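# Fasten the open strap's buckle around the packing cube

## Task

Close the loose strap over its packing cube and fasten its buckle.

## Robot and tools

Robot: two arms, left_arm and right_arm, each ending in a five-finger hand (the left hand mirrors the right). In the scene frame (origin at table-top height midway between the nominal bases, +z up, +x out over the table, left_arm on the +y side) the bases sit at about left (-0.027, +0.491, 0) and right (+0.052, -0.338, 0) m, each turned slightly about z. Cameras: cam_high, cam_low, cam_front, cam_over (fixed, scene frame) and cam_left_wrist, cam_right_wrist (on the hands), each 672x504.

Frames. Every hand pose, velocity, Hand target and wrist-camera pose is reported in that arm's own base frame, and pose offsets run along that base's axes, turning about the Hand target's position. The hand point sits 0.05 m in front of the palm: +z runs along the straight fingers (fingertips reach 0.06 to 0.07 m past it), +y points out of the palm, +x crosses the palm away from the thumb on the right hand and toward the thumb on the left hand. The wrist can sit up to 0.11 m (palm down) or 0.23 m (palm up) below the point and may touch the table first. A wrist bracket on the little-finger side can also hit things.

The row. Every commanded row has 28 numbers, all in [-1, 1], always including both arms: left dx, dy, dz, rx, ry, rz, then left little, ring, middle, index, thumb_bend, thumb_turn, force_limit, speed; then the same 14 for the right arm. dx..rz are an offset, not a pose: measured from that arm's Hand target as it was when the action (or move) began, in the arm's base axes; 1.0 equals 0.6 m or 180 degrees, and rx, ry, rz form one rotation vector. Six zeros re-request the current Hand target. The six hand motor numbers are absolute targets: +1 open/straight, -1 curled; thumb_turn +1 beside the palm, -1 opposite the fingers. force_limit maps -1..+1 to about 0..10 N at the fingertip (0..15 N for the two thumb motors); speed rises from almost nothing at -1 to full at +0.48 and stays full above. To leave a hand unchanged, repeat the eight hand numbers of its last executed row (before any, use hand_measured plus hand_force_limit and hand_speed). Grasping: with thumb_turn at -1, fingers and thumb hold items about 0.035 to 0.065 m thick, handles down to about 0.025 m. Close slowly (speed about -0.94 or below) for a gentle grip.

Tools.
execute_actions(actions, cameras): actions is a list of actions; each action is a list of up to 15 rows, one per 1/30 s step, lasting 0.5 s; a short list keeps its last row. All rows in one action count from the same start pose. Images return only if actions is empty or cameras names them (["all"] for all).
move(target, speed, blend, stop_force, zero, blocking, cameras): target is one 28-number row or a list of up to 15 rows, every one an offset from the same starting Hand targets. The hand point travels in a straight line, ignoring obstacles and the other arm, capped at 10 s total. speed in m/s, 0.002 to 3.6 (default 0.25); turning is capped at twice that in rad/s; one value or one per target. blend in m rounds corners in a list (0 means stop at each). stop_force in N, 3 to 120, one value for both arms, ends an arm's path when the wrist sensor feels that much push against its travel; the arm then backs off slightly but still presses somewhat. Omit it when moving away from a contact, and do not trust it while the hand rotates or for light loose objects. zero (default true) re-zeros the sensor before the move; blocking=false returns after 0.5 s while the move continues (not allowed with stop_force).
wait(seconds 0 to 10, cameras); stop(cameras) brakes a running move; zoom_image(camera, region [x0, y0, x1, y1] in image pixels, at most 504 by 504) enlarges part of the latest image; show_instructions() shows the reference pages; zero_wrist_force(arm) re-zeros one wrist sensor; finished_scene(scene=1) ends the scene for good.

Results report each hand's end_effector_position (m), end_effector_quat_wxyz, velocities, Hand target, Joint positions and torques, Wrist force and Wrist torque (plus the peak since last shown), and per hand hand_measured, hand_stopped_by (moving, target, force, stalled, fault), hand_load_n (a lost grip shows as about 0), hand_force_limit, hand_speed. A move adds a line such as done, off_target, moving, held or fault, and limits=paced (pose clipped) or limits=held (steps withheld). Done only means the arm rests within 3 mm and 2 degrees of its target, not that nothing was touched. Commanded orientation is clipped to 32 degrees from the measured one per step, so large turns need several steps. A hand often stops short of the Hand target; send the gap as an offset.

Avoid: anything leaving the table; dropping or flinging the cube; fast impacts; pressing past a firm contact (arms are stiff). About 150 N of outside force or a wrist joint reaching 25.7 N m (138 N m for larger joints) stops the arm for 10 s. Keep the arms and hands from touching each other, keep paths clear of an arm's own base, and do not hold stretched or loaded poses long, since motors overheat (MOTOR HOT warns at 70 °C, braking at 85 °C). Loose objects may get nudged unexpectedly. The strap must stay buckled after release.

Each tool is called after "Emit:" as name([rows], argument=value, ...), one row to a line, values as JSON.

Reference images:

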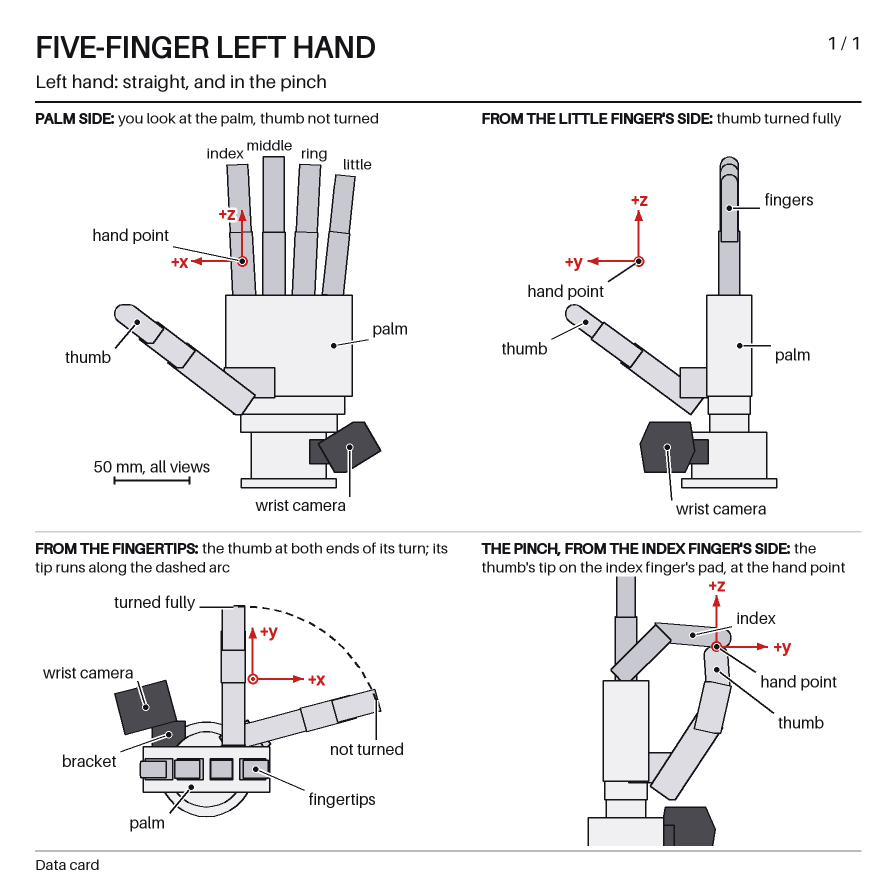

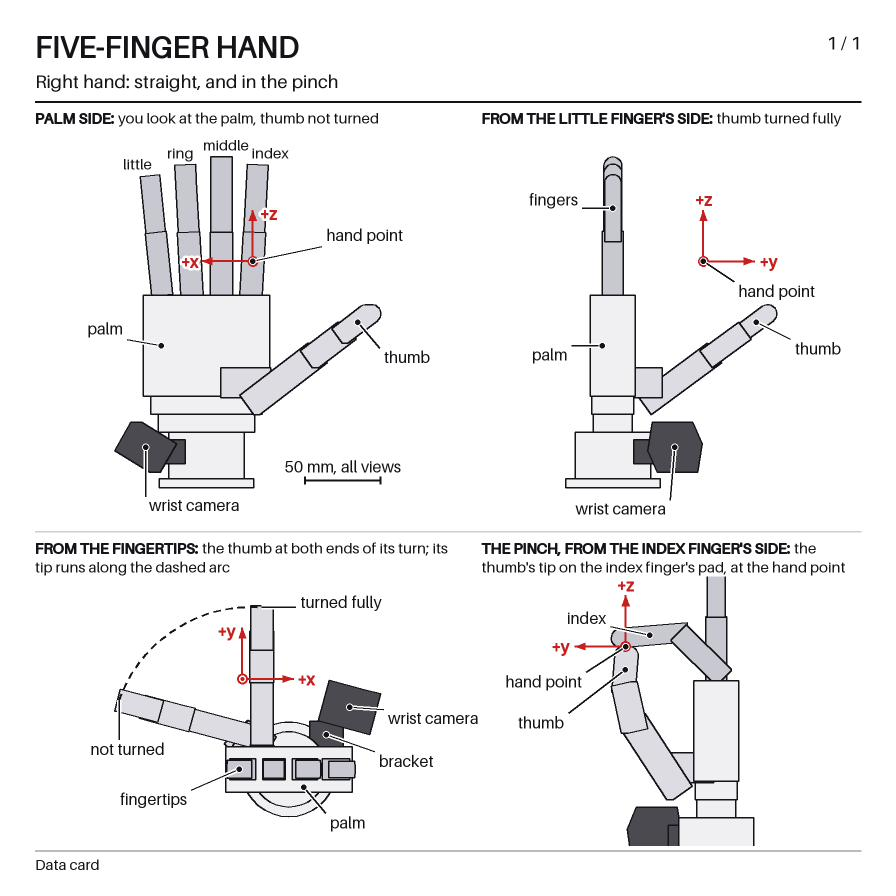

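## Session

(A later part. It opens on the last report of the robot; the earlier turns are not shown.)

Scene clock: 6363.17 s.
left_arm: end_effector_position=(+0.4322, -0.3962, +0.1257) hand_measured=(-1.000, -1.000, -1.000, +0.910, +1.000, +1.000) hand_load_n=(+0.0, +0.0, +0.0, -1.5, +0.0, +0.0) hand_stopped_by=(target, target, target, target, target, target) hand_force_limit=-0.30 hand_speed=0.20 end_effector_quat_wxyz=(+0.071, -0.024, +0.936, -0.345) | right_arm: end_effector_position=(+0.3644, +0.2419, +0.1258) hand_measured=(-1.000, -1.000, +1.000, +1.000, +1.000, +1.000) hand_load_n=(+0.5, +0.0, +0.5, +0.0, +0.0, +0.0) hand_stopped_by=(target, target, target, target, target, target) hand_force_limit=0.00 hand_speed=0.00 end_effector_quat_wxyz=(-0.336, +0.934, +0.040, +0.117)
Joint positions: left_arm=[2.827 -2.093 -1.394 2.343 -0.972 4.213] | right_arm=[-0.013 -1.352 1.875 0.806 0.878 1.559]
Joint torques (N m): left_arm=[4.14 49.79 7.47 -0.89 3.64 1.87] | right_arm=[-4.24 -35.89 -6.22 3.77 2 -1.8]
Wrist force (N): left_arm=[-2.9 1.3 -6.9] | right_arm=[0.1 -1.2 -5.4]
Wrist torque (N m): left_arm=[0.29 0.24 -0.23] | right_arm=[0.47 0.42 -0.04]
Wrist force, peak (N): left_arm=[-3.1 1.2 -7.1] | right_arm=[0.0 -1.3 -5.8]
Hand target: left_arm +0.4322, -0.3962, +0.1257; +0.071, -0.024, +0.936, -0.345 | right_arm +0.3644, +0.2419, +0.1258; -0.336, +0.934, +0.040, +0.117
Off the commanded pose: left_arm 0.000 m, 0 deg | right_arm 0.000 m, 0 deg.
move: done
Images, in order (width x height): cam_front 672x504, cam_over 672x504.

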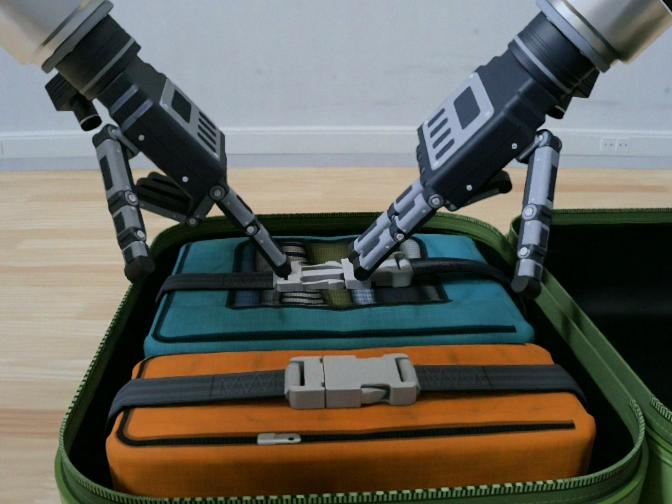

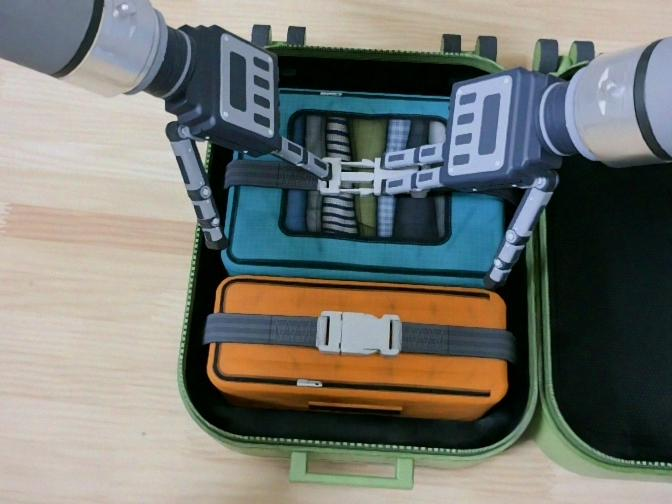

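Emit:
move(target=[0.0,-0.005,0,0,0,0,-1,-1,-1,0.91,1,1,-0.3,0.2,0,0,0,0,0,0,-1,-1,1,1,1,1,0.0,0.0], speed=0.01, stop_force=4, cameras=["cam_front","cam_over"])

Emit:
zoom_image(camera="cam_over", region=[330, 140, 400, 200])

Emit:
zoom_image(camera="cam_front", region=[312, 250, 362, 290])

Scene clock: 6379.07 s.
left_arm: end_effector_position=(+0.4322, -0.3992, +0.1256) hand_measured=(-1.000, -1.000, -1.000, +0.910, +1.000, +1.000) hand_load_n=(+0.0, +0.0, +0.0, -3.5, +0.0, +0.0) hand_stopped_by=(target, target, target, target, target, target) hand_force_limit=-0.30 hand_speed=0.20 end_effector_quat_wxyz=(+0.071, -0.024, +0.936, -0.345) | right_arm: end_effector_position=(+0.3644, +0.2419, +0.1258) hand_measured=(-1.000, -1.000, +1.000, +1.000, +1.000, +1.000) hand_load_n=(+0.0, +0.0, +0.0, +0.0, +0.0, -0.5) hand_stopped_by=(target, target, target, target, target, target) hand_force_limit=0.00 hand_speed=0.00 end_effector_quat_wxyz=(-0.336, +0.934, +0.040, +0.117)
Joint positions: left_arm=[2.821 -2.097 -1.388 2.343 -0.975 4.206] | right_arm=[-0.013 -1.352 1.875 0.806 0.878 1.559]
Joint torques (N m): left_arm=[2.5 45.51 7.64 -1.1 3.21 1.81] | right_arm=[-2.88 -34.97 -8.31 3.5 -2.36 -1.08]
Wrist force (N): left_arm=[-3.3 2.5 -8.6] | right_arm=[-0.6 -0.2 -5.0]
Wrist torque (N m): left_arm=[0.31 0.24 -0.25] | right_arm=[0.38 0.36 -0.06]
Wrist force, peak (N): left_arm=[-3.2 2.8 -8.7] | right_arm=[0.2 -0.6 -6.2]
Hand target: left_arm +0.4322, -0.3992, +0.1257; +0.071, -0.024, +0.936, -0.345 | right_arm +0.3644, +0.2419, +0.1258; -0.336, +0.934, +0.040, +0.117
Off the commanded pose: left_arm 0.000 m, 0 deg | right_arm 0.000 m, 0 deg.
move: done
Images, in order (width x height): cam_front 672x504, cam_over 672x504.

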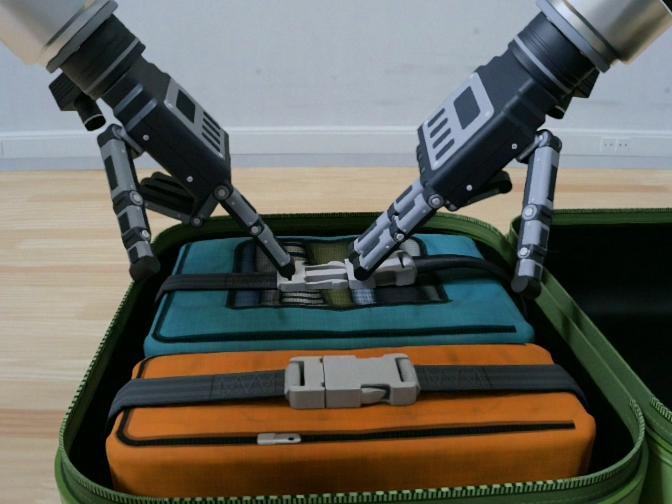

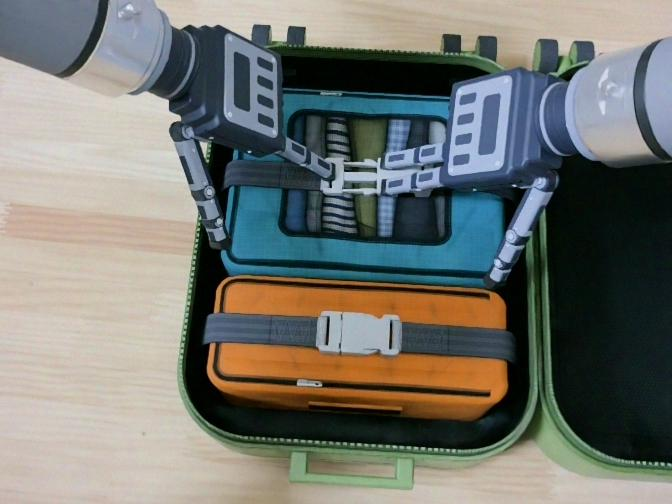

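Scaled by 7.200.

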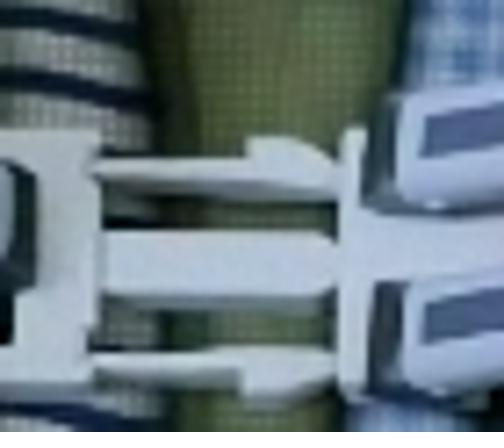

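Scaled by 10.080.

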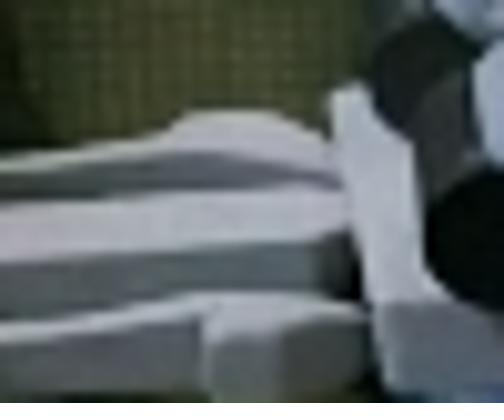

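Emit:
move([
  [0.0,0,0,0,0,0,-1,-1,-1,0.91,1,1,-0.3,0.2,0,0,-0.002,0,0,0,-1,-1,1,1,1,1,0.0,0.0],
  [0.0,-0.004,0,0,0,0,-1,-1,-1,0.91,1,1,-0.3,0.2,0,0,-0.002,0,0,0,-1,-1,1,1,1,1,0.0,0.0],
], speed=0.01, stop_force=5, cameras=["cam_front","cam_over"])

Emit:
zoom_image(camera="cam_over", region=[330, 140, 400, 200])

Emit:
zoom_image(camera="cam_front", region=[312, 250, 362, 290])

Scene clock: 6400.90 s.
left_arm: end_effector_position=(+0.4322, -0.4016, +0.1257) hand_measured=(-1.000, -1.000, -1.000, +0.910, +1.000, +1.000) hand_load_n=(+0.0, +0.0, +0.0, -4.5, +0.0, +0.0) hand_stopped_by=(target, target, target, target, target, target) hand_force_limit=-0.30 hand_speed=0.20 end_effector_quat_wxyz=(+0.071, -0.024, +0.936, -0.345) | right_arm: end_effector_position=(+0.3644, +0.2419, +0.1246) hand_measured=(-1.000, -1.000, +1.000, +1.000, +1.000, +1.000) hand_load_n=(+0.0, +0.0, +0.0, +0.0, +0.0, +0.0) hand_stopped_by=(target, target, target, target, target, target) hand_force_limit=0.00 hand_speed=0.00 end_effector_quat_wxyz=(-0.336, +0.934, +0.040, +0.117)
Joint positions: left_arm=[2.816 -2.099 -1.383 2.344 -0.977 4.201] | right_arm=[-0.013 -1.35 1.877 0.803 0.878 1.559]
Joint torques (N m): left_arm=[2.02 38.6 6.33 -0.54 3.53 1.99] | right_arm=[-2.46 -13.5 -23.34 3.64 1.1 -0.5]
Wrist force (N): left_arm=[-3.3 3.6 -9.2] | right_arm=[-0.7 -0.4 -4.9]
Wrist torque (N m): left_arm=[0.36 0.20 -0.25] | right_arm=[0.44 0.36 -0.07]
Wrist force, peak (N): left_arm=[-3.4 3.0 -9.7] | right_arm=[0.0 -1.9 -7.3]
Hand target: left_arm +0.4322, -0.4016, +0.1257; +0.071, -0.024, +0.936, -0.345 | right_arm +0.3644, +0.2419, +0.1246; -0.336, +0.934, +0.040, +0.117
Off the commanded pose: left_arm 0.000 m, 0 deg | right_arm 0.000 m, 0 deg.
move: done
Images, in order (width x height): cam_front 672x504, cam_over 672x504.

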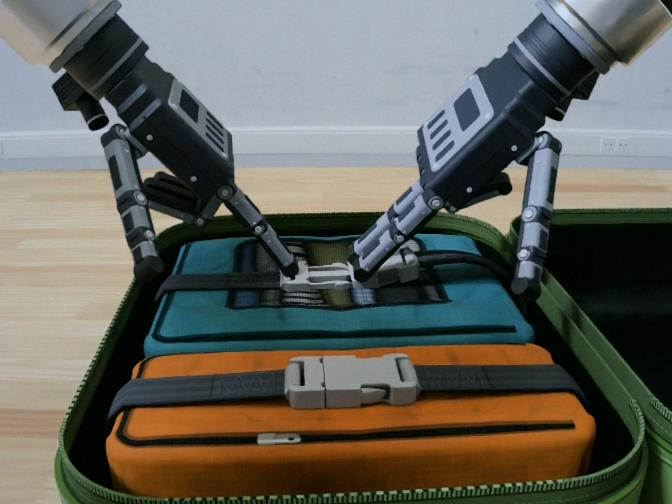

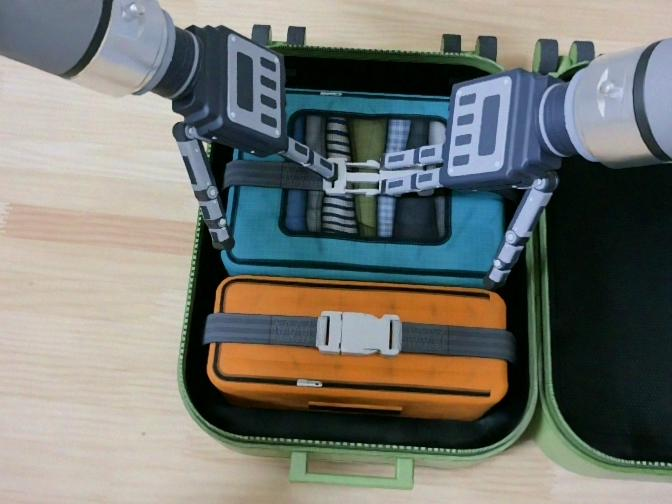

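Scaled by 7.200.

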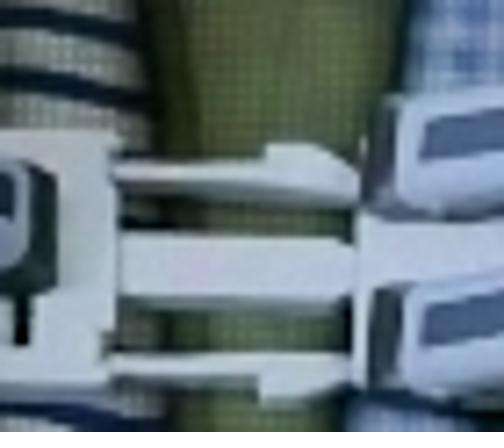

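Scaled by 10.080.

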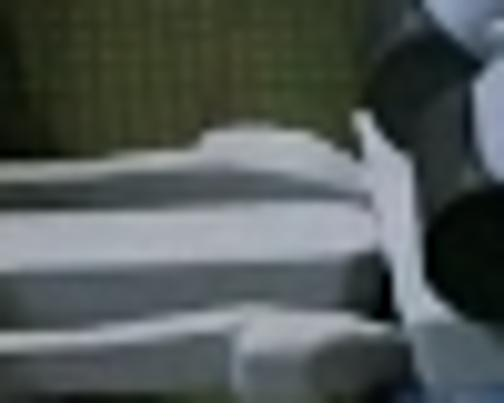

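Emit:
wait(seconds=0, cameras=["cam_left_wrist", "cam_right_wrist", "cam_high", "cam_low"])

Scene clock: 6409.97 s.
left_arm: end_effector_position=(+0.4322, -0.4016, +0.1257) hand_measured=(-1.000, -1.000, -1.000, +0.910, +1.000, +1.000) hand_load_n=(+0.0, +0.0, +0.0, -4.5, +0.0, +0.0) hand_stopped_by=(target, target, target, target, target, target) hand_force_limit=-0.30 hand_speed=0.20 end_effector_quat_wxyz=(+0.071, -0.024, +0.936, -0.345) | right_arm: end_effector_position=(+0.3644, +0.2419, +0.1246) hand_measured=(-1.000, -1.000, +1.000, +1.000, +1.000, +1.000) hand_load_n=(+0.0, +0.0, +0.0, +0.0, +0.0, +0.0) hand_stopped_by=(target, target, target, target, target, target) hand_force_limit=0.00 hand_speed=0.00 end_effector_quat_wxyz=(-0.336, +0.934, +0.040, +0.117)
Joint positions: left_arm=[2.816 -2.099 -1.383 2.344 -0.977 4.201] | right_arm=[-0.013 -1.35 1.877 0.803 0.878 1.559]
Joint torques (N m): left_arm=[2.1 48.69 7.17 -2 4.38 1.81] | right_arm=[-2.14 -14.83 -23.33 3.51 1.78 -0.15]
Wrist force (N): left_arm=[-3.5 3.5 -9.1] | right_arm=[-0.8 -0.4 -4.9]
Wrist torque (N m): left_arm=[0.34 0.23 -0.26] | right_arm=[0.44 0.38 -0.07]
Wrist force, peak (N): left_arm=[-3.5 3.3 -9.6] | right_arm=[-0.6 -0.8 -5.5]
Hand target: left_arm +0.4322, -0.4016, +0.1257; +0.071, -0.024, +0.936, -0.345 | right_arm +0.3644, +0.2419, +0.1246; -0.336, +0.934, +0.040, +0.117
Off the commanded pose: left_arm 0.000 m, 0 deg | right_arm 0.000 m, 0 deg.
camera_calibration:
cam_left_wrist: T_world_to_cam=[[-0.250118, -0.7678, 0.58985, -0.27276], [-0.888121, 0.424558, 0.176045, 0.52549], [-0.385593, -0.479826, -0.788089, 0.191925], [0, 0, 0, 1]] pos_world=[0.472481, -0.340435, 0.219632]
cam_right_wrist: T_world_to_cam=[[0.395708, -0.757216, -0.519653, 0.100421], [-0.867028, -0.494578, 0.06045, 0.424659], [-0.302783, 0.426633, -0.852236, 0.233332], [0, 0, 0, 1]] pos_world=[0.399102, 0.186521, 0.225368]
Images, in order (width x height): cam_high 672x504, cam_low 672x504, cam_left_wrist 672x504, cam_right_wrist 672x504.

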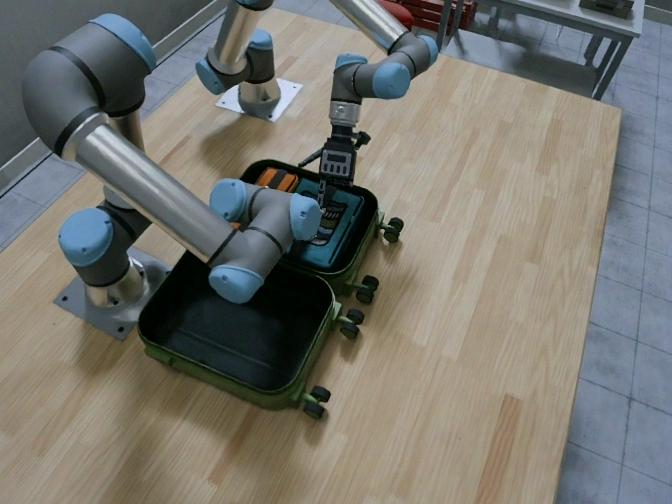

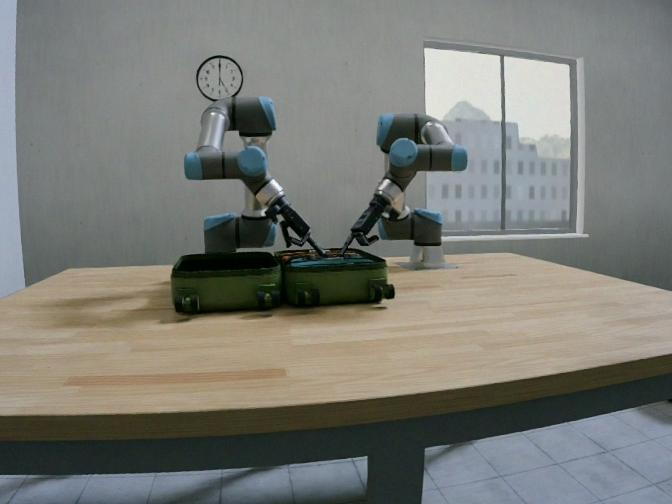

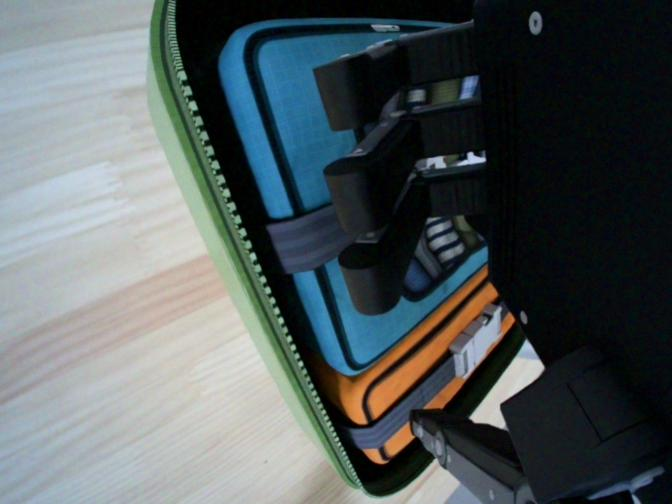

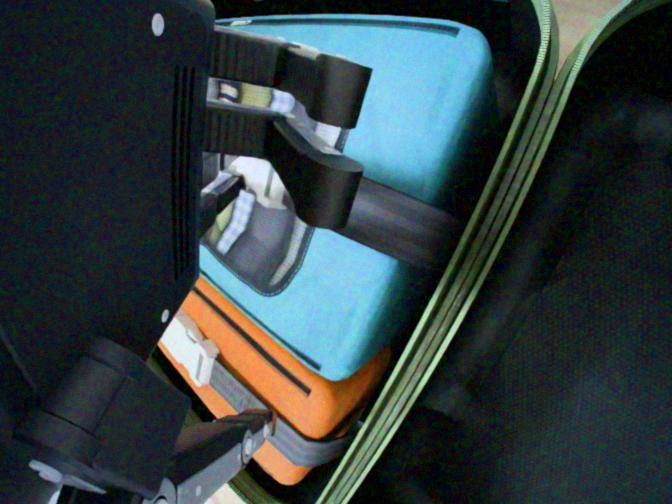

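Emit:
move([
  [0.0,0.003,0,0,0,0,-1,-1,-1,0.91,1,1,-0.3,0.2,0,0,0.003,0,0,0,-1,-1,1,1,1,1,0.0,0.0],
  [0.0,-0.003,0,0,0,0,-1,-1,-1,0.91,1,1,-0.3,0.2,0,0,0.003,0,0,0,-1,-1,1,1,1,1,0.0,0.0],
], speed=0.01, cameras=["cam_front","cam_over"])

Emit:
zoom_image(camera="cam_over", region=[330, 140, 400, 200])

Emit:
zoom_image(camera="cam_front", region=[322, 250, 372, 290])

Scene clock: 6450.20 s.
left_arm: end_effector_position=(+0.4322, -0.4035, +0.1257) hand_measured=(-1.000, -1.000, -1.000, +0.910, +1.000, +1.000) hand_load_n=(+0.0, +0.0, +0.0, -3.5, +0.0, +0.0) hand_stopped_by=(target, target, target, target, target, target) hand_force_limit=-0.30 hand_speed=0.20 end_effector_quat_wxyz=(+0.071, -0.024, +0.936, -0.345) | right_arm: end_effector_position=(+0.3644, +0.2419, +0.1264) hand_measured=(-1.000, -1.000, +1.000, +1.000, +1.000, +1.000) hand_load_n=(+0.0, +0.0, +0.0, +0.0, +0.0, +0.0) hand_stopped_by=(target, target, target, target, target, target) hand_force_limit=0.00 hand_speed=0.00 end_effector_quat_wxyz=(-0.336, +0.934, +0.040, +0.117)
Joint positions: left_arm=[2.813 -2.101 -1.379 2.345 -0.978 4.197] | right_arm=[-0.013 -1.352 1.874 0.808 0.878 1.559]
Joint torques (N m): left_arm=[-1.14 33.21 17.47 0.48 -0.37 0.23] | right_arm=[-1.07 -29.88 -15.08 0.3 1.42 0.58]
Wrist force (N): left_arm=[-3.4 2.7 -8.2] | right_arm=[-1.4 0.2 -2.5]
Wrist torque (N m): left_arm=[0.32 0.23 -0.25] | right_arm=[0.27 0.29 -0.10]
Wrist force, peak (N): left_arm=[-3.7 3.3 -9.6] | right_arm=[-0.6 -1.0 -5.6]
Hand target: left_arm +0.4322, -0.4034, +0.1257; +0.071, -0.024, +0.936, -0.345 | right_arm +0.3644, +0.2419, +0.1264; -0.336, +0.934, +0.040, +0.117
Off the commanded pose: left_arm 0.000 m, 0 deg | right_arm 0.000 m, 0 deg.
move: done
Images, in order (width x height): cam_front 672x504, cam_over 672x504.

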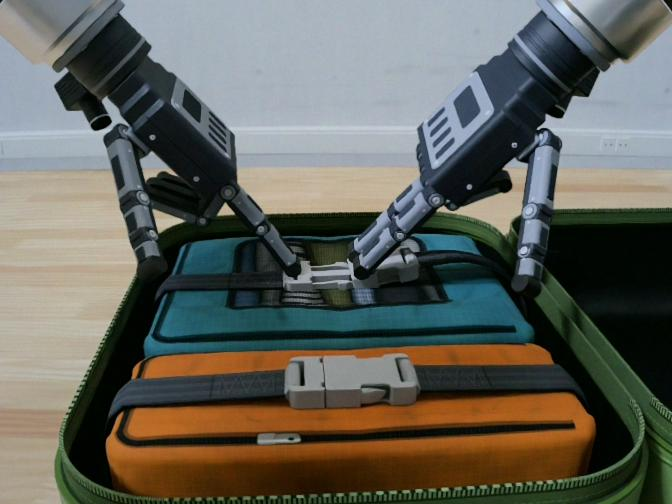

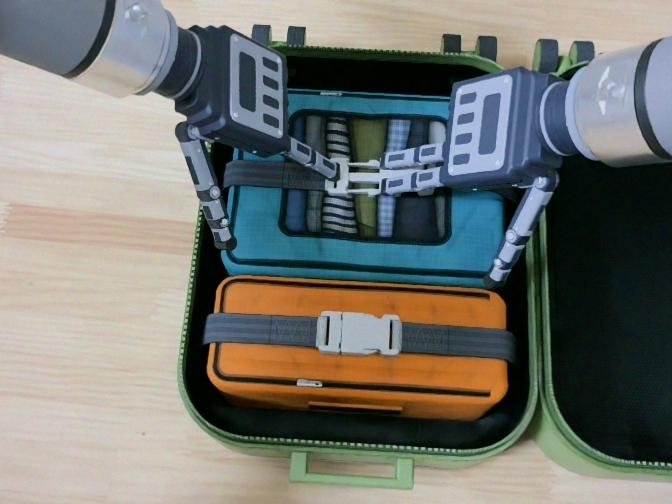

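Scaled by 7.200.

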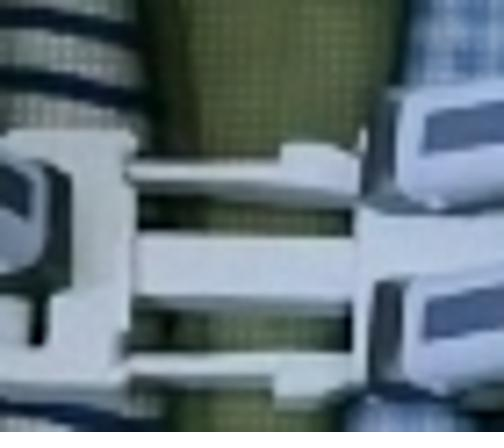

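Scaled by 10.080.

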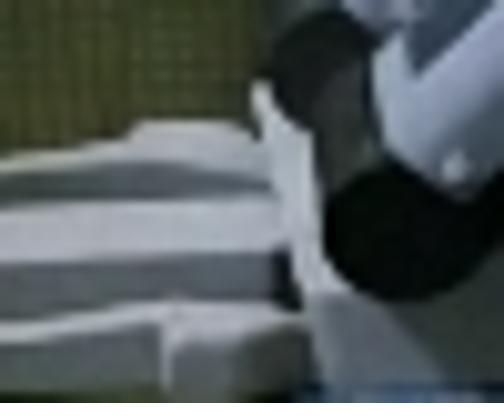

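Emit:
move(target=[0.0,-0.004,0,0,0,0,-1,-1,-1,0.91,1,1,-0.3,0.2,0,0,0,0,0,0,-1,-1,1,1,1,1,0.0,0.0], speed=0.01, cameras=["cam_front","cam_over"])

Emit:
zoom_image(camera="cam_over", region=[330, 140, 400, 200])

Emit:
zoom_image(camera="cam_front", region=[322, 250, 372, 290])

Scene clock: 6459.87 s.
left_arm: end_effector_position=(+0.4322, -0.4059, +0.1257) hand_measured=(-1.000, -1.000, -1.000, +0.910, +1.000, +1.000) hand_load_n=(+0.0, +0.0, +0.0, -4.5, +0.0, +0.0) hand_stopped_by=(target, target, target, target, target, target) hand_force_limit=-0.30 hand_speed=0.20 end_effector_quat_wxyz=(+0.071, -0.024, +0.936, -0.345) | right_arm: end_effector_position=(+0.3644, +0.2419, +0.1264) hand_measured=(-1.000, -1.000, +1.000, +1.000, +1.000, +1.000) hand_load_n=(+0.0, +0.0, +0.0, +0.0, +0.0, +0.0) hand_stopped_by=(target, target, target, target, target, target) hand_force_limit=0.00 hand_speed=0.00 end_effector_quat_wxyz=(-0.336, +0.934, +0.040, +0.117)
Joint positions: left_arm=[2.808 -2.104 -1.375 2.345 -0.98 4.192] | right_arm=[-0.013 -1.352 1.874 0.808 0.878 1.559]
Joint torques (N m): left_arm=[-3.52 29 22.4 0.94 -0.76 -0.69] | right_arm=[-0.55 -15.03 -8.47 0.03 -0.83 1.12]
Wrist force (N): left_arm=[-3.7 3.6 -9.9] | right_arm=[-1.6 0.5 -2.5]
Wrist torque (N m): left_arm=[0.37 0.21 -0.26] | right_arm=[0.22 0.31 -0.10]
Wrist force, peak (N): left_arm=[-3.8 3.5 -9.9] | right_arm=[-1.4 0.0 -3.1]
Hand target: left_arm +0.4322, -0.4058, +0.1257; +0.071, -0.024, +0.936, -0.345 | right_arm +0.3644, +0.2419, +0.1264; -0.336, +0.934, +0.040, +0.117
Off the commanded pose: left_arm 0.000 m, 0 deg | right_arm 0.000 m, 0 deg.
move: done
Images, in order (width x height): cam_front 672x504, cam_over 672x504.

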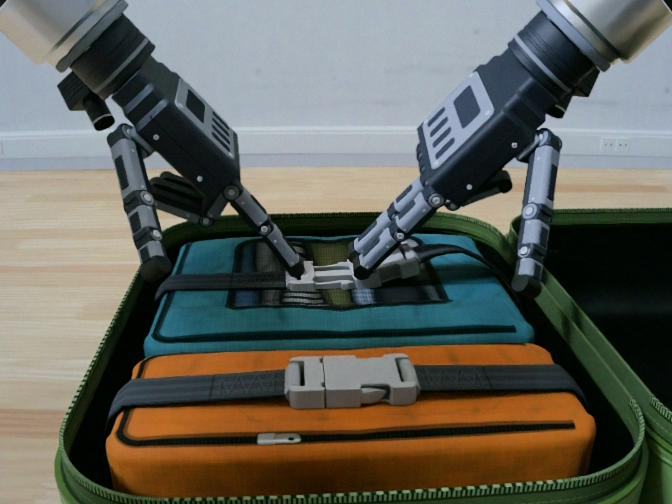

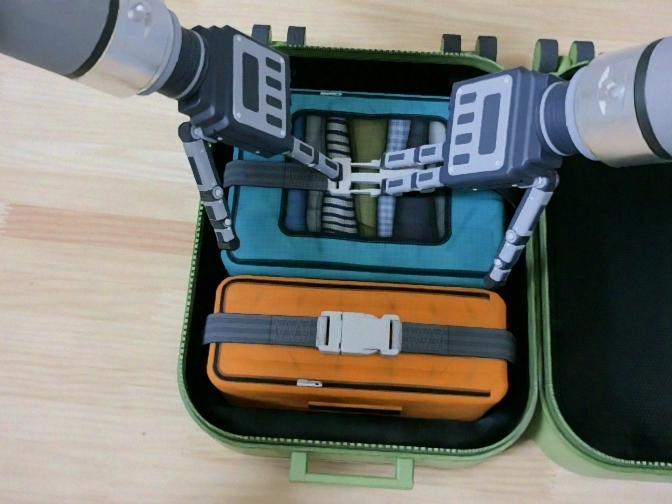

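Scaled by 7.200.

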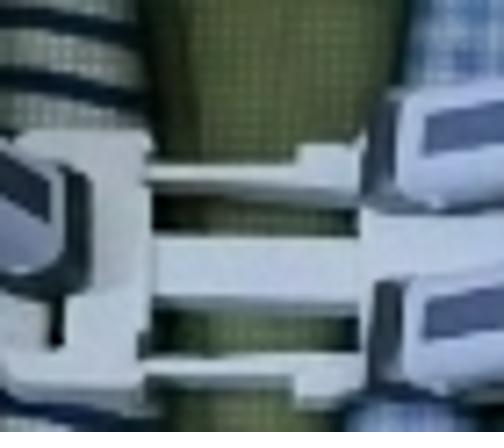

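Scaled by 10.080.

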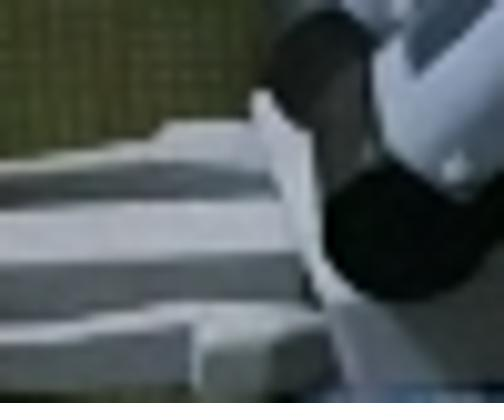

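Emit:
move([
  [0,0,0,0,0,0,-1,-1,-1,0.91,1,1,-0.3,0.2,0,0,0.0167,0,0,0,-1,-1,1,1,1,1,0.0,0.0],
  [0,0,0,0,0,0,-1,-1,-1,0.91,1,1,-0.3,0.2,0.0013,-0.0203,0.0167,0,0,0,-1,-1,1,1,1,1,0.0,0.0],
  [0,0,0,0,0,0,-1,-1,-1,0.91,1,1,-0.3,0.2,0.0013,-0.0203,0.007,0,0,0,-1,-1,1,1,1,1,0.0,0.0],
], speed=[0.03,0.04,0.03], cameras=["cam_front","cam_over"])

Emit:
zoom_image(camera="cam_over", region=[330, 135, 430, 205])

Emit:
zoom_image(camera="cam_front", region=[310, 240, 390, 300])

Scene clock: 6488.13 s.
left_arm: end_effector_position=(+0.4322, -0.4058, +0.1257) hand_measured=(-1.000, -1.000, -1.000, +0.910, +1.000, +1.000) hand_load_n=(+0.5, +0.0, +0.0, -4.0, +0.0, +0.0) hand_stopped_by=(target, target, target, target, target, target) hand_force_limit=-0.30 hand_speed=0.20 end_effector_quat_wxyz=(+0.071, -0.024, +0.936, -0.345) | right_arm: end_effector_position=(+0.3651, +0.2297, +0.1304) hand_measured=(-1.000, -1.000, +1.000, +1.000, +1.000, +1.000) hand_load_n=(+0.5, +0.0, -0.5, +0.0, +0.0, +0.0) hand_stopped_by=(target, target, target, target, target, target) hand_force_limit=0.00 hand_speed=0.00 end_effector_quat_wxyz=(-0.336, +0.934, +0.040, +0.117) end_effector_velocity=(+0.000, +0.000, +0.002) end_effector_angular_velocity=(-0.001, +0.003, +0.000)
Joint positions: left_arm=[2.808 -2.104 -1.375 2.345 -0.98 4.192] | right_arm=[-0.049 -1.36 1.881 0.839 0.87 1.513]
Joint velocities: left_arm=[within noise] | right_arm=[0 -0.001 -0.003 0.007 0.001 0]
Joint torques (N m): left_arm=[0.88 49.76 5.9 -1.85 2.38 1.76] | right_arm=[1.11 -37.88 -23.75 4.02 1.23 1.53]
Wrist force (N): left_arm=[-3.4 2.7 -9.4] | right_arm=[-1.5 1.5 -0.9]
Wrist torque (N m): left_arm=[0.36 0.20 -0.24] | right_arm=[0.13 0.25 -0.13]
Wrist force, peak (N): left_arm=[-3.8 3.2 -10.3] | right_arm=[-1.7 0.5 -2.9]
Hand target: left_arm +0.4322, -0.4058, +0.1257; +0.071, -0.024, +0.936, -0.345 | right_arm +0.3652, +0.2297, +0.1306; -0.336, +0.934, +0.040, +0.117
Off the commanded pose: left_arm 0.000 m, 0 deg | right_arm 0.000 m, 0 deg.
move: done
Images, in order (width x height): cam_front 672x504, cam_over 672x504.

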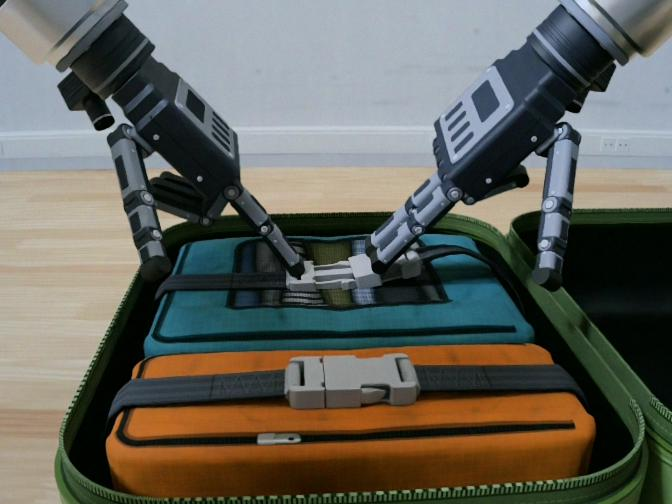

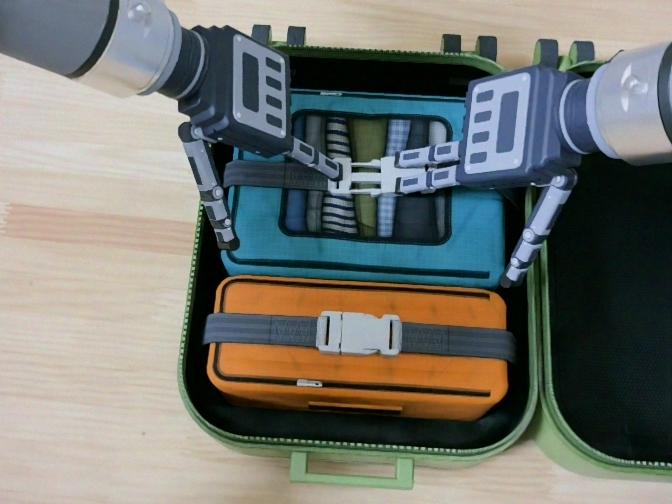

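Scaled by 5.040.

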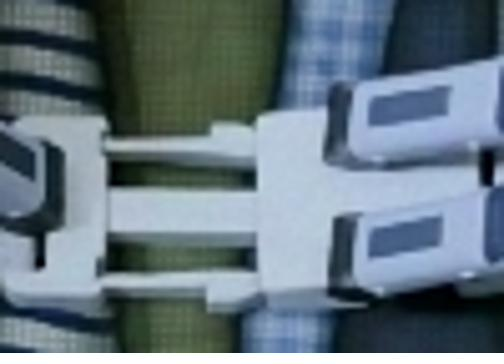

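Scaled by 6.300.

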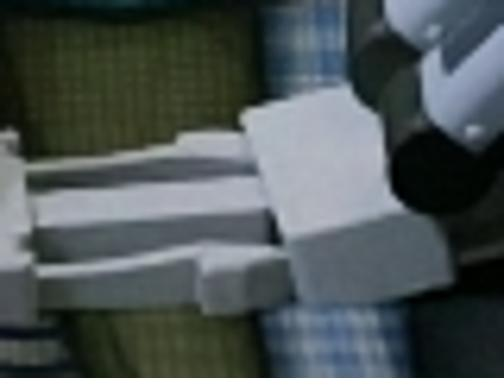

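Emit:
move(target=[0,0,0,0,0,0,-1,-1,-1,0.91,1,1,-0.3,0.2,0,0,-0.015,0,0,0,-1,-1,1,1,1,1,0.0,0.0], speed=0.012, stop_force=8, cameras=["cam_front","cam_over"])

Emit:
zoom_image(camera="cam_over", region=[310, 135, 410, 205])

Emit:
zoom_image(camera="cam_front", region=[280, 235, 400, 300])

Scene clock: 6499.33 s.
left_arm: end_effector_position=(+0.4322, -0.4058, +0.1257) hand_measured=(-1.000, -1.000, -1.000, +0.910, +1.000, +1.000) hand_load_n=(+0.0, +0.0, +0.0, -3.0, +0.0, +0.0) hand_stopped_by=(target, target, target, target, target, target) hand_force_limit=-0.30 hand_speed=0.20 end_effector_quat_wxyz=(+0.071, -0.024, +0.936, -0.345) | right_arm: end_effector_position=(+0.3652, +0.2297, +0.1256) hand_measured=(-1.000, -1.000, +1.000, +1.000, +1.000, +1.000) hand_load_n=(+0.0, +0.0, +0.5, +0.0, +0.0, +0.0) hand_stopped_by=(target, target, target, target, target, target) hand_force_limit=0.00 hand_speed=0.00 end_effector_quat_wxyz=(-0.336, +0.934, +0.040, +0.117)
Joint positions: left_arm=[2.808 -2.104 -1.375 2.345 -0.98 4.192] | right_arm=[-0.049 -1.354 1.888 0.826 0.87 1.513]
Joint torques (N m): left_arm=[-0.24 49.28 7.84 -1.98 -1.13 1.71] | right_arm=[-3.03 -34.83 -22.06 1.54 1.13 -0.87]
Wrist force (N): left_arm=[-3.1 2.5 -8.1] | right_arm=[0.6 -2.4 -7.0]
Wrist torque (N m): left_arm=[0.33 0.21 -0.23] | right_arm=[0.60 0.46 -0.07]
Wrist force, peak (N): left_arm=[-3.6 2.7 -9.6] | right_arm=[1.2 -3.5 -8.5]
Hand target: left_arm +0.4322, -0.4058, +0.1257; +0.071, -0.024, +0.936, -0.345 | right_arm +0.3652, +0.2297, +0.1255; -0.336, +0.934, +0.040, +0.117 (not the last commanded pose)
Off the commanded pose: left_arm 0.000 m, 0 deg | right_arm 0.004 m, 0 deg.
move: contact (right_arm)
Images, in order (width x height): cam_front 672x504, cam_over 672x504.

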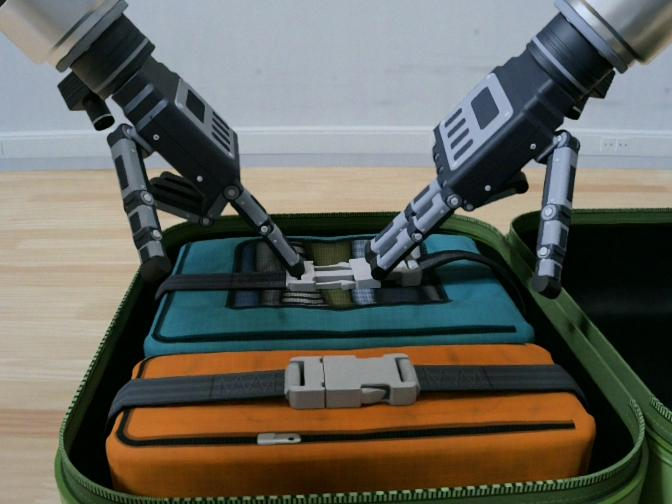

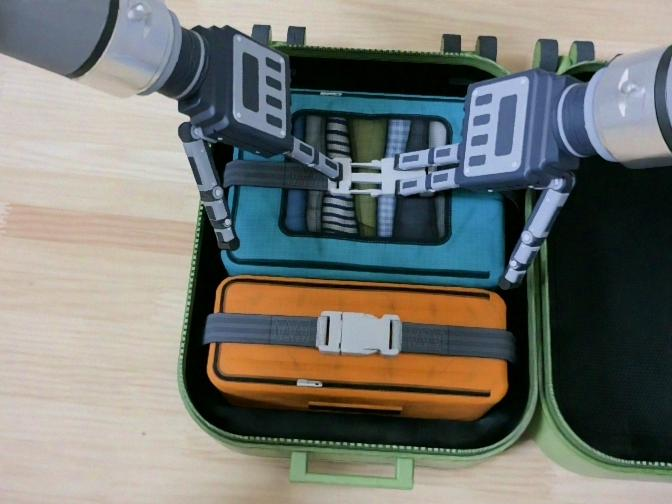

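Scaled by 5.040.

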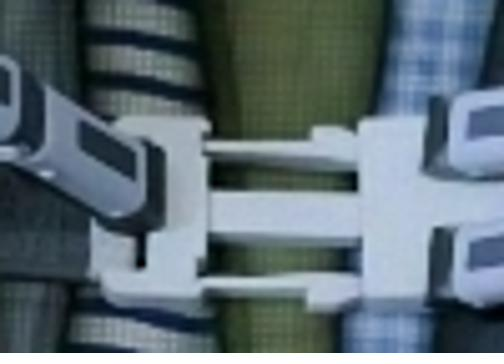

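Scaled by 4.200.

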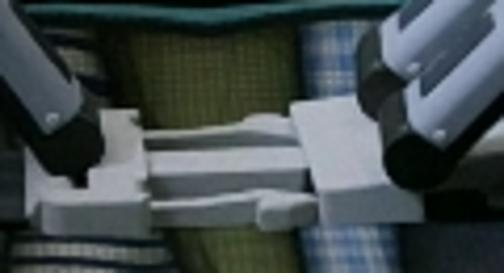

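Emit:
move([
  [0,0,-0.0015,0,0,0,-1,-1,-1,0.91,1,1,-0.3,0.2,0,0,-0.0013,0,0,0,-1,-1,1,1,1,1,0.0,0.0],
  [0,-0.005,-0.002,0,0,0,-1,-1,-1,0.91,1,1,-0.3,0.2,0,0,-0.0013,0,0,0,-1,-1,1,1,1,1,0.0,0.0],
], speed=0.01, cameras=["cam_front","cam_over"])

Emit:
zoom_image(camera="cam_over", region=[310, 135, 410, 205])

Emit:
zoom_image(camera="cam_front", region=[280, 235, 400, 300])

Scene clock: 6509.27 s.
left_arm: end_effector_position=(+0.4322, -0.4089, +0.1245) hand_measured=(-1.000, -1.000, -1.000, +0.910, +1.000, +1.000) hand_load_n=(+0.0, +0.0, +0.0, -7.0, +0.0, -0.5) hand_stopped_by=(target, target, target, target, target, target) hand_force_limit=-0.30 hand_speed=0.20 end_effector_quat_wxyz=(+0.071, -0.024, +0.936, -0.345) | right_arm: end_effector_position=(+0.3652, +0.2297, +0.1248) hand_measured=(-1.000, -1.000, +1.000, +1.000, +1.000, +1.000) hand_load_n=(+0.0, +0.0, +0.5, +0.0, +0.0, +0.0) hand_stopped_by=(target, target, target, target, target, target) hand_force_limit=0.00 hand_speed=0.00 end_effector_quat_wxyz=(-0.336, +0.934, +0.040, +0.117)
Joint positions: left_arm=[2.802 -2.108 -1.37 2.348 -0.983 4.186] | right_arm=[-0.049 -1.353 1.889 0.824 0.87 1.513]
Joint torques (N m): left_arm=[-3.54 31.67 19.1 1.03 0.3 -0.06] | right_arm=[-2.91 -11.79 -7.95 1.53 1.13 0.21]
Wrist force (N): left_arm=[-4.4 4.7 -15.2] | right_arm=[0.9 -1.8 -10.7]
Wrist torque (N m): left_arm=[0.60 0.16 -0.29] | right_arm=[0.76 0.49 -0.04]
Wrist force, peak (N): left_arm=[-4.4 4.7 -15.2] | right_arm=[0.9 -1.8 -10.7]
Hand target: left_arm +0.4322, -0.4088, +0.1245; +0.071, -0.024, +0.936, -0.345 | right_arm +0.3652, +0.2297, +0.1248; -0.336, +0.934, +0.040, +0.117
Off the commanded pose: left_arm 0.000 m, 0 deg | right_arm 0.000 m, 0 deg.
move: done
Images, in order (width x height): cam_front 672x504, cam_over 672x504.

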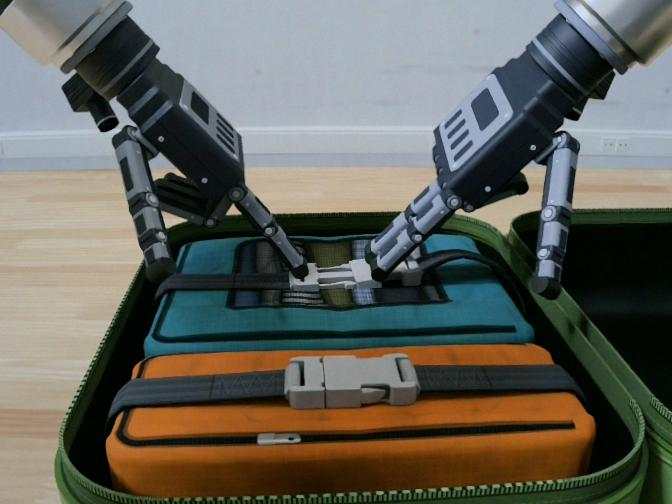

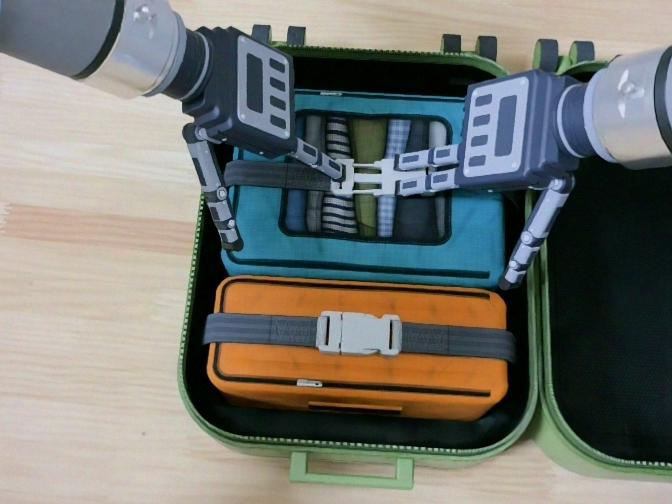

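Scaled by 5.040.

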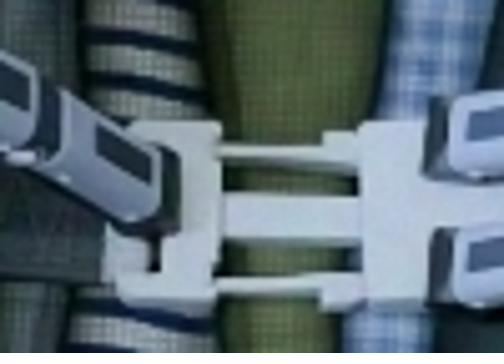

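Scaled by 4.200.

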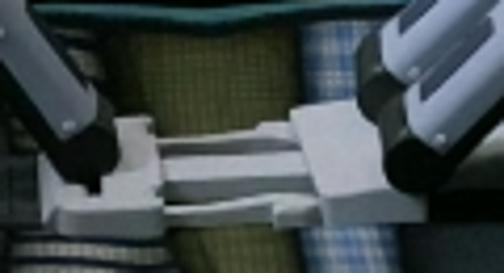

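Emit:
move([
  [0,0,-0.0017,0,0,0,-1,-1,-1,0.91,1,1,-0.3,0.2,0,0,-0.001,0,0,0,-1,-1,1,1,1,1,0.0,0.0],
  [0,-0.004,-0.0022,0,0,0,-1,-1,-1,0.91,1,1,-0.3,0.2,0,0,-0.001,0,0,0,-1,-1,1,1,1,1,0.0,0.0],
], speed=0.01, cameras=["cam_front","cam_over"])

Emit:
zoom_image(camera="cam_over", region=[310, 135, 410, 205])

Emit:
zoom_image(camera="cam_front", region=[280, 235, 400, 300])

Scene clock: 6532.73 s.
left_arm: end_effector_position=(+0.4322, -0.4113, +0.1231) hand_measured=(-1.000, -1.000, -1.000, +0.910, +1.000, +1.000) hand_load_n=(+0.0, +0.0, +0.0, -7.5, +0.0, +0.0) hand_stopped_by=(target, target, target, target, target, target) hand_force_limit=-0.30 hand_speed=0.20 end_effector_quat_wxyz=(+0.071, -0.024, +0.936, -0.345) | right_arm: end_effector_position=(+0.3652, +0.2297, +0.1242) hand_measured=(-1.000, -1.000, +1.000, +1.000, +1.000, +1.000) hand_load_n=(+0.0, +0.0, +0.5, +0.0, +0.0, +0.0) hand_stopped_by=(target, target, target, target, target, target) hand_force_limit=0.00 hand_speed=0.00 end_effector_quat_wxyz=(-0.336, +0.934, +0.040, +0.117)
Joint positions: left_arm=[2.798 -2.112 -1.367 2.352 -0.984 4.181] | right_arm=[-0.049 -1.352 1.889 0.823 0.87 1.513]
Joint torques (N m): left_arm=[-5.55 29.35 17.29 1.35 -0.11 0.17] | right_arm=[-2.27 -13.15 -6.18 0.68 1.23 1.3]
Wrist force (N): left_arm=[-5.6 4.5 -21.7] | right_arm=[0.6 -2.2 -10.9]
Wrist torque (N m): left_arm=[0.94 0.15 -0.36] | right_arm=[0.79 0.49 -0.06]
Wrist force, peak (N): left_arm=[-5.6 5.0 -22.5] | right_arm=[1.1 -2.2 -11.8]
Hand target: left_arm +0.4322, -0.4112, +0.1232; +0.071, -0.024, +0.936, -0.345 | right_arm +0.3652, +0.2297, +0.1242; -0.336, +0.934, +0.040, +0.117
Off the commanded pose: left_arm 0.000 m, 0 deg | right_arm 0.000 m, 0 deg.
move: done
Images, in order (width x height): cam_front 672x504, cam_over 672x504.

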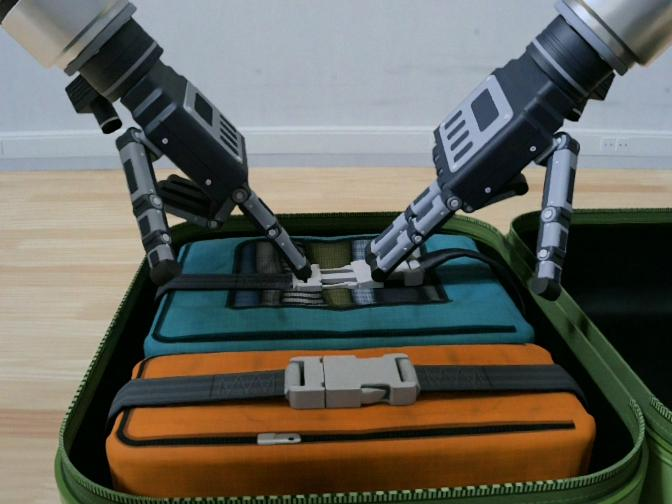

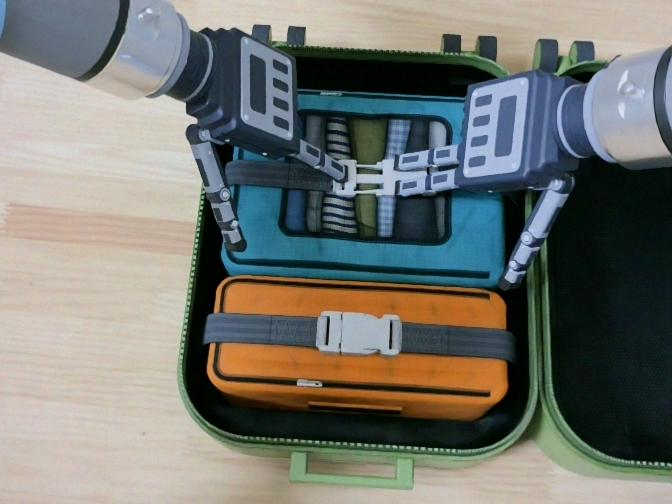

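Scaled by 5.040.

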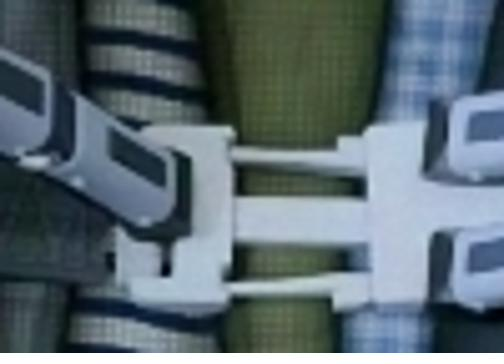

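Scaled by 4.200.

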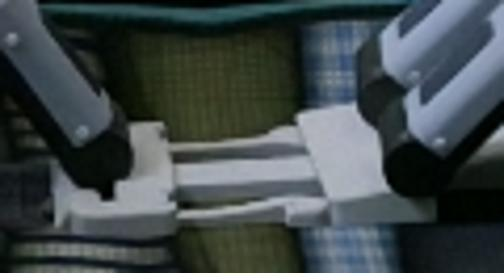

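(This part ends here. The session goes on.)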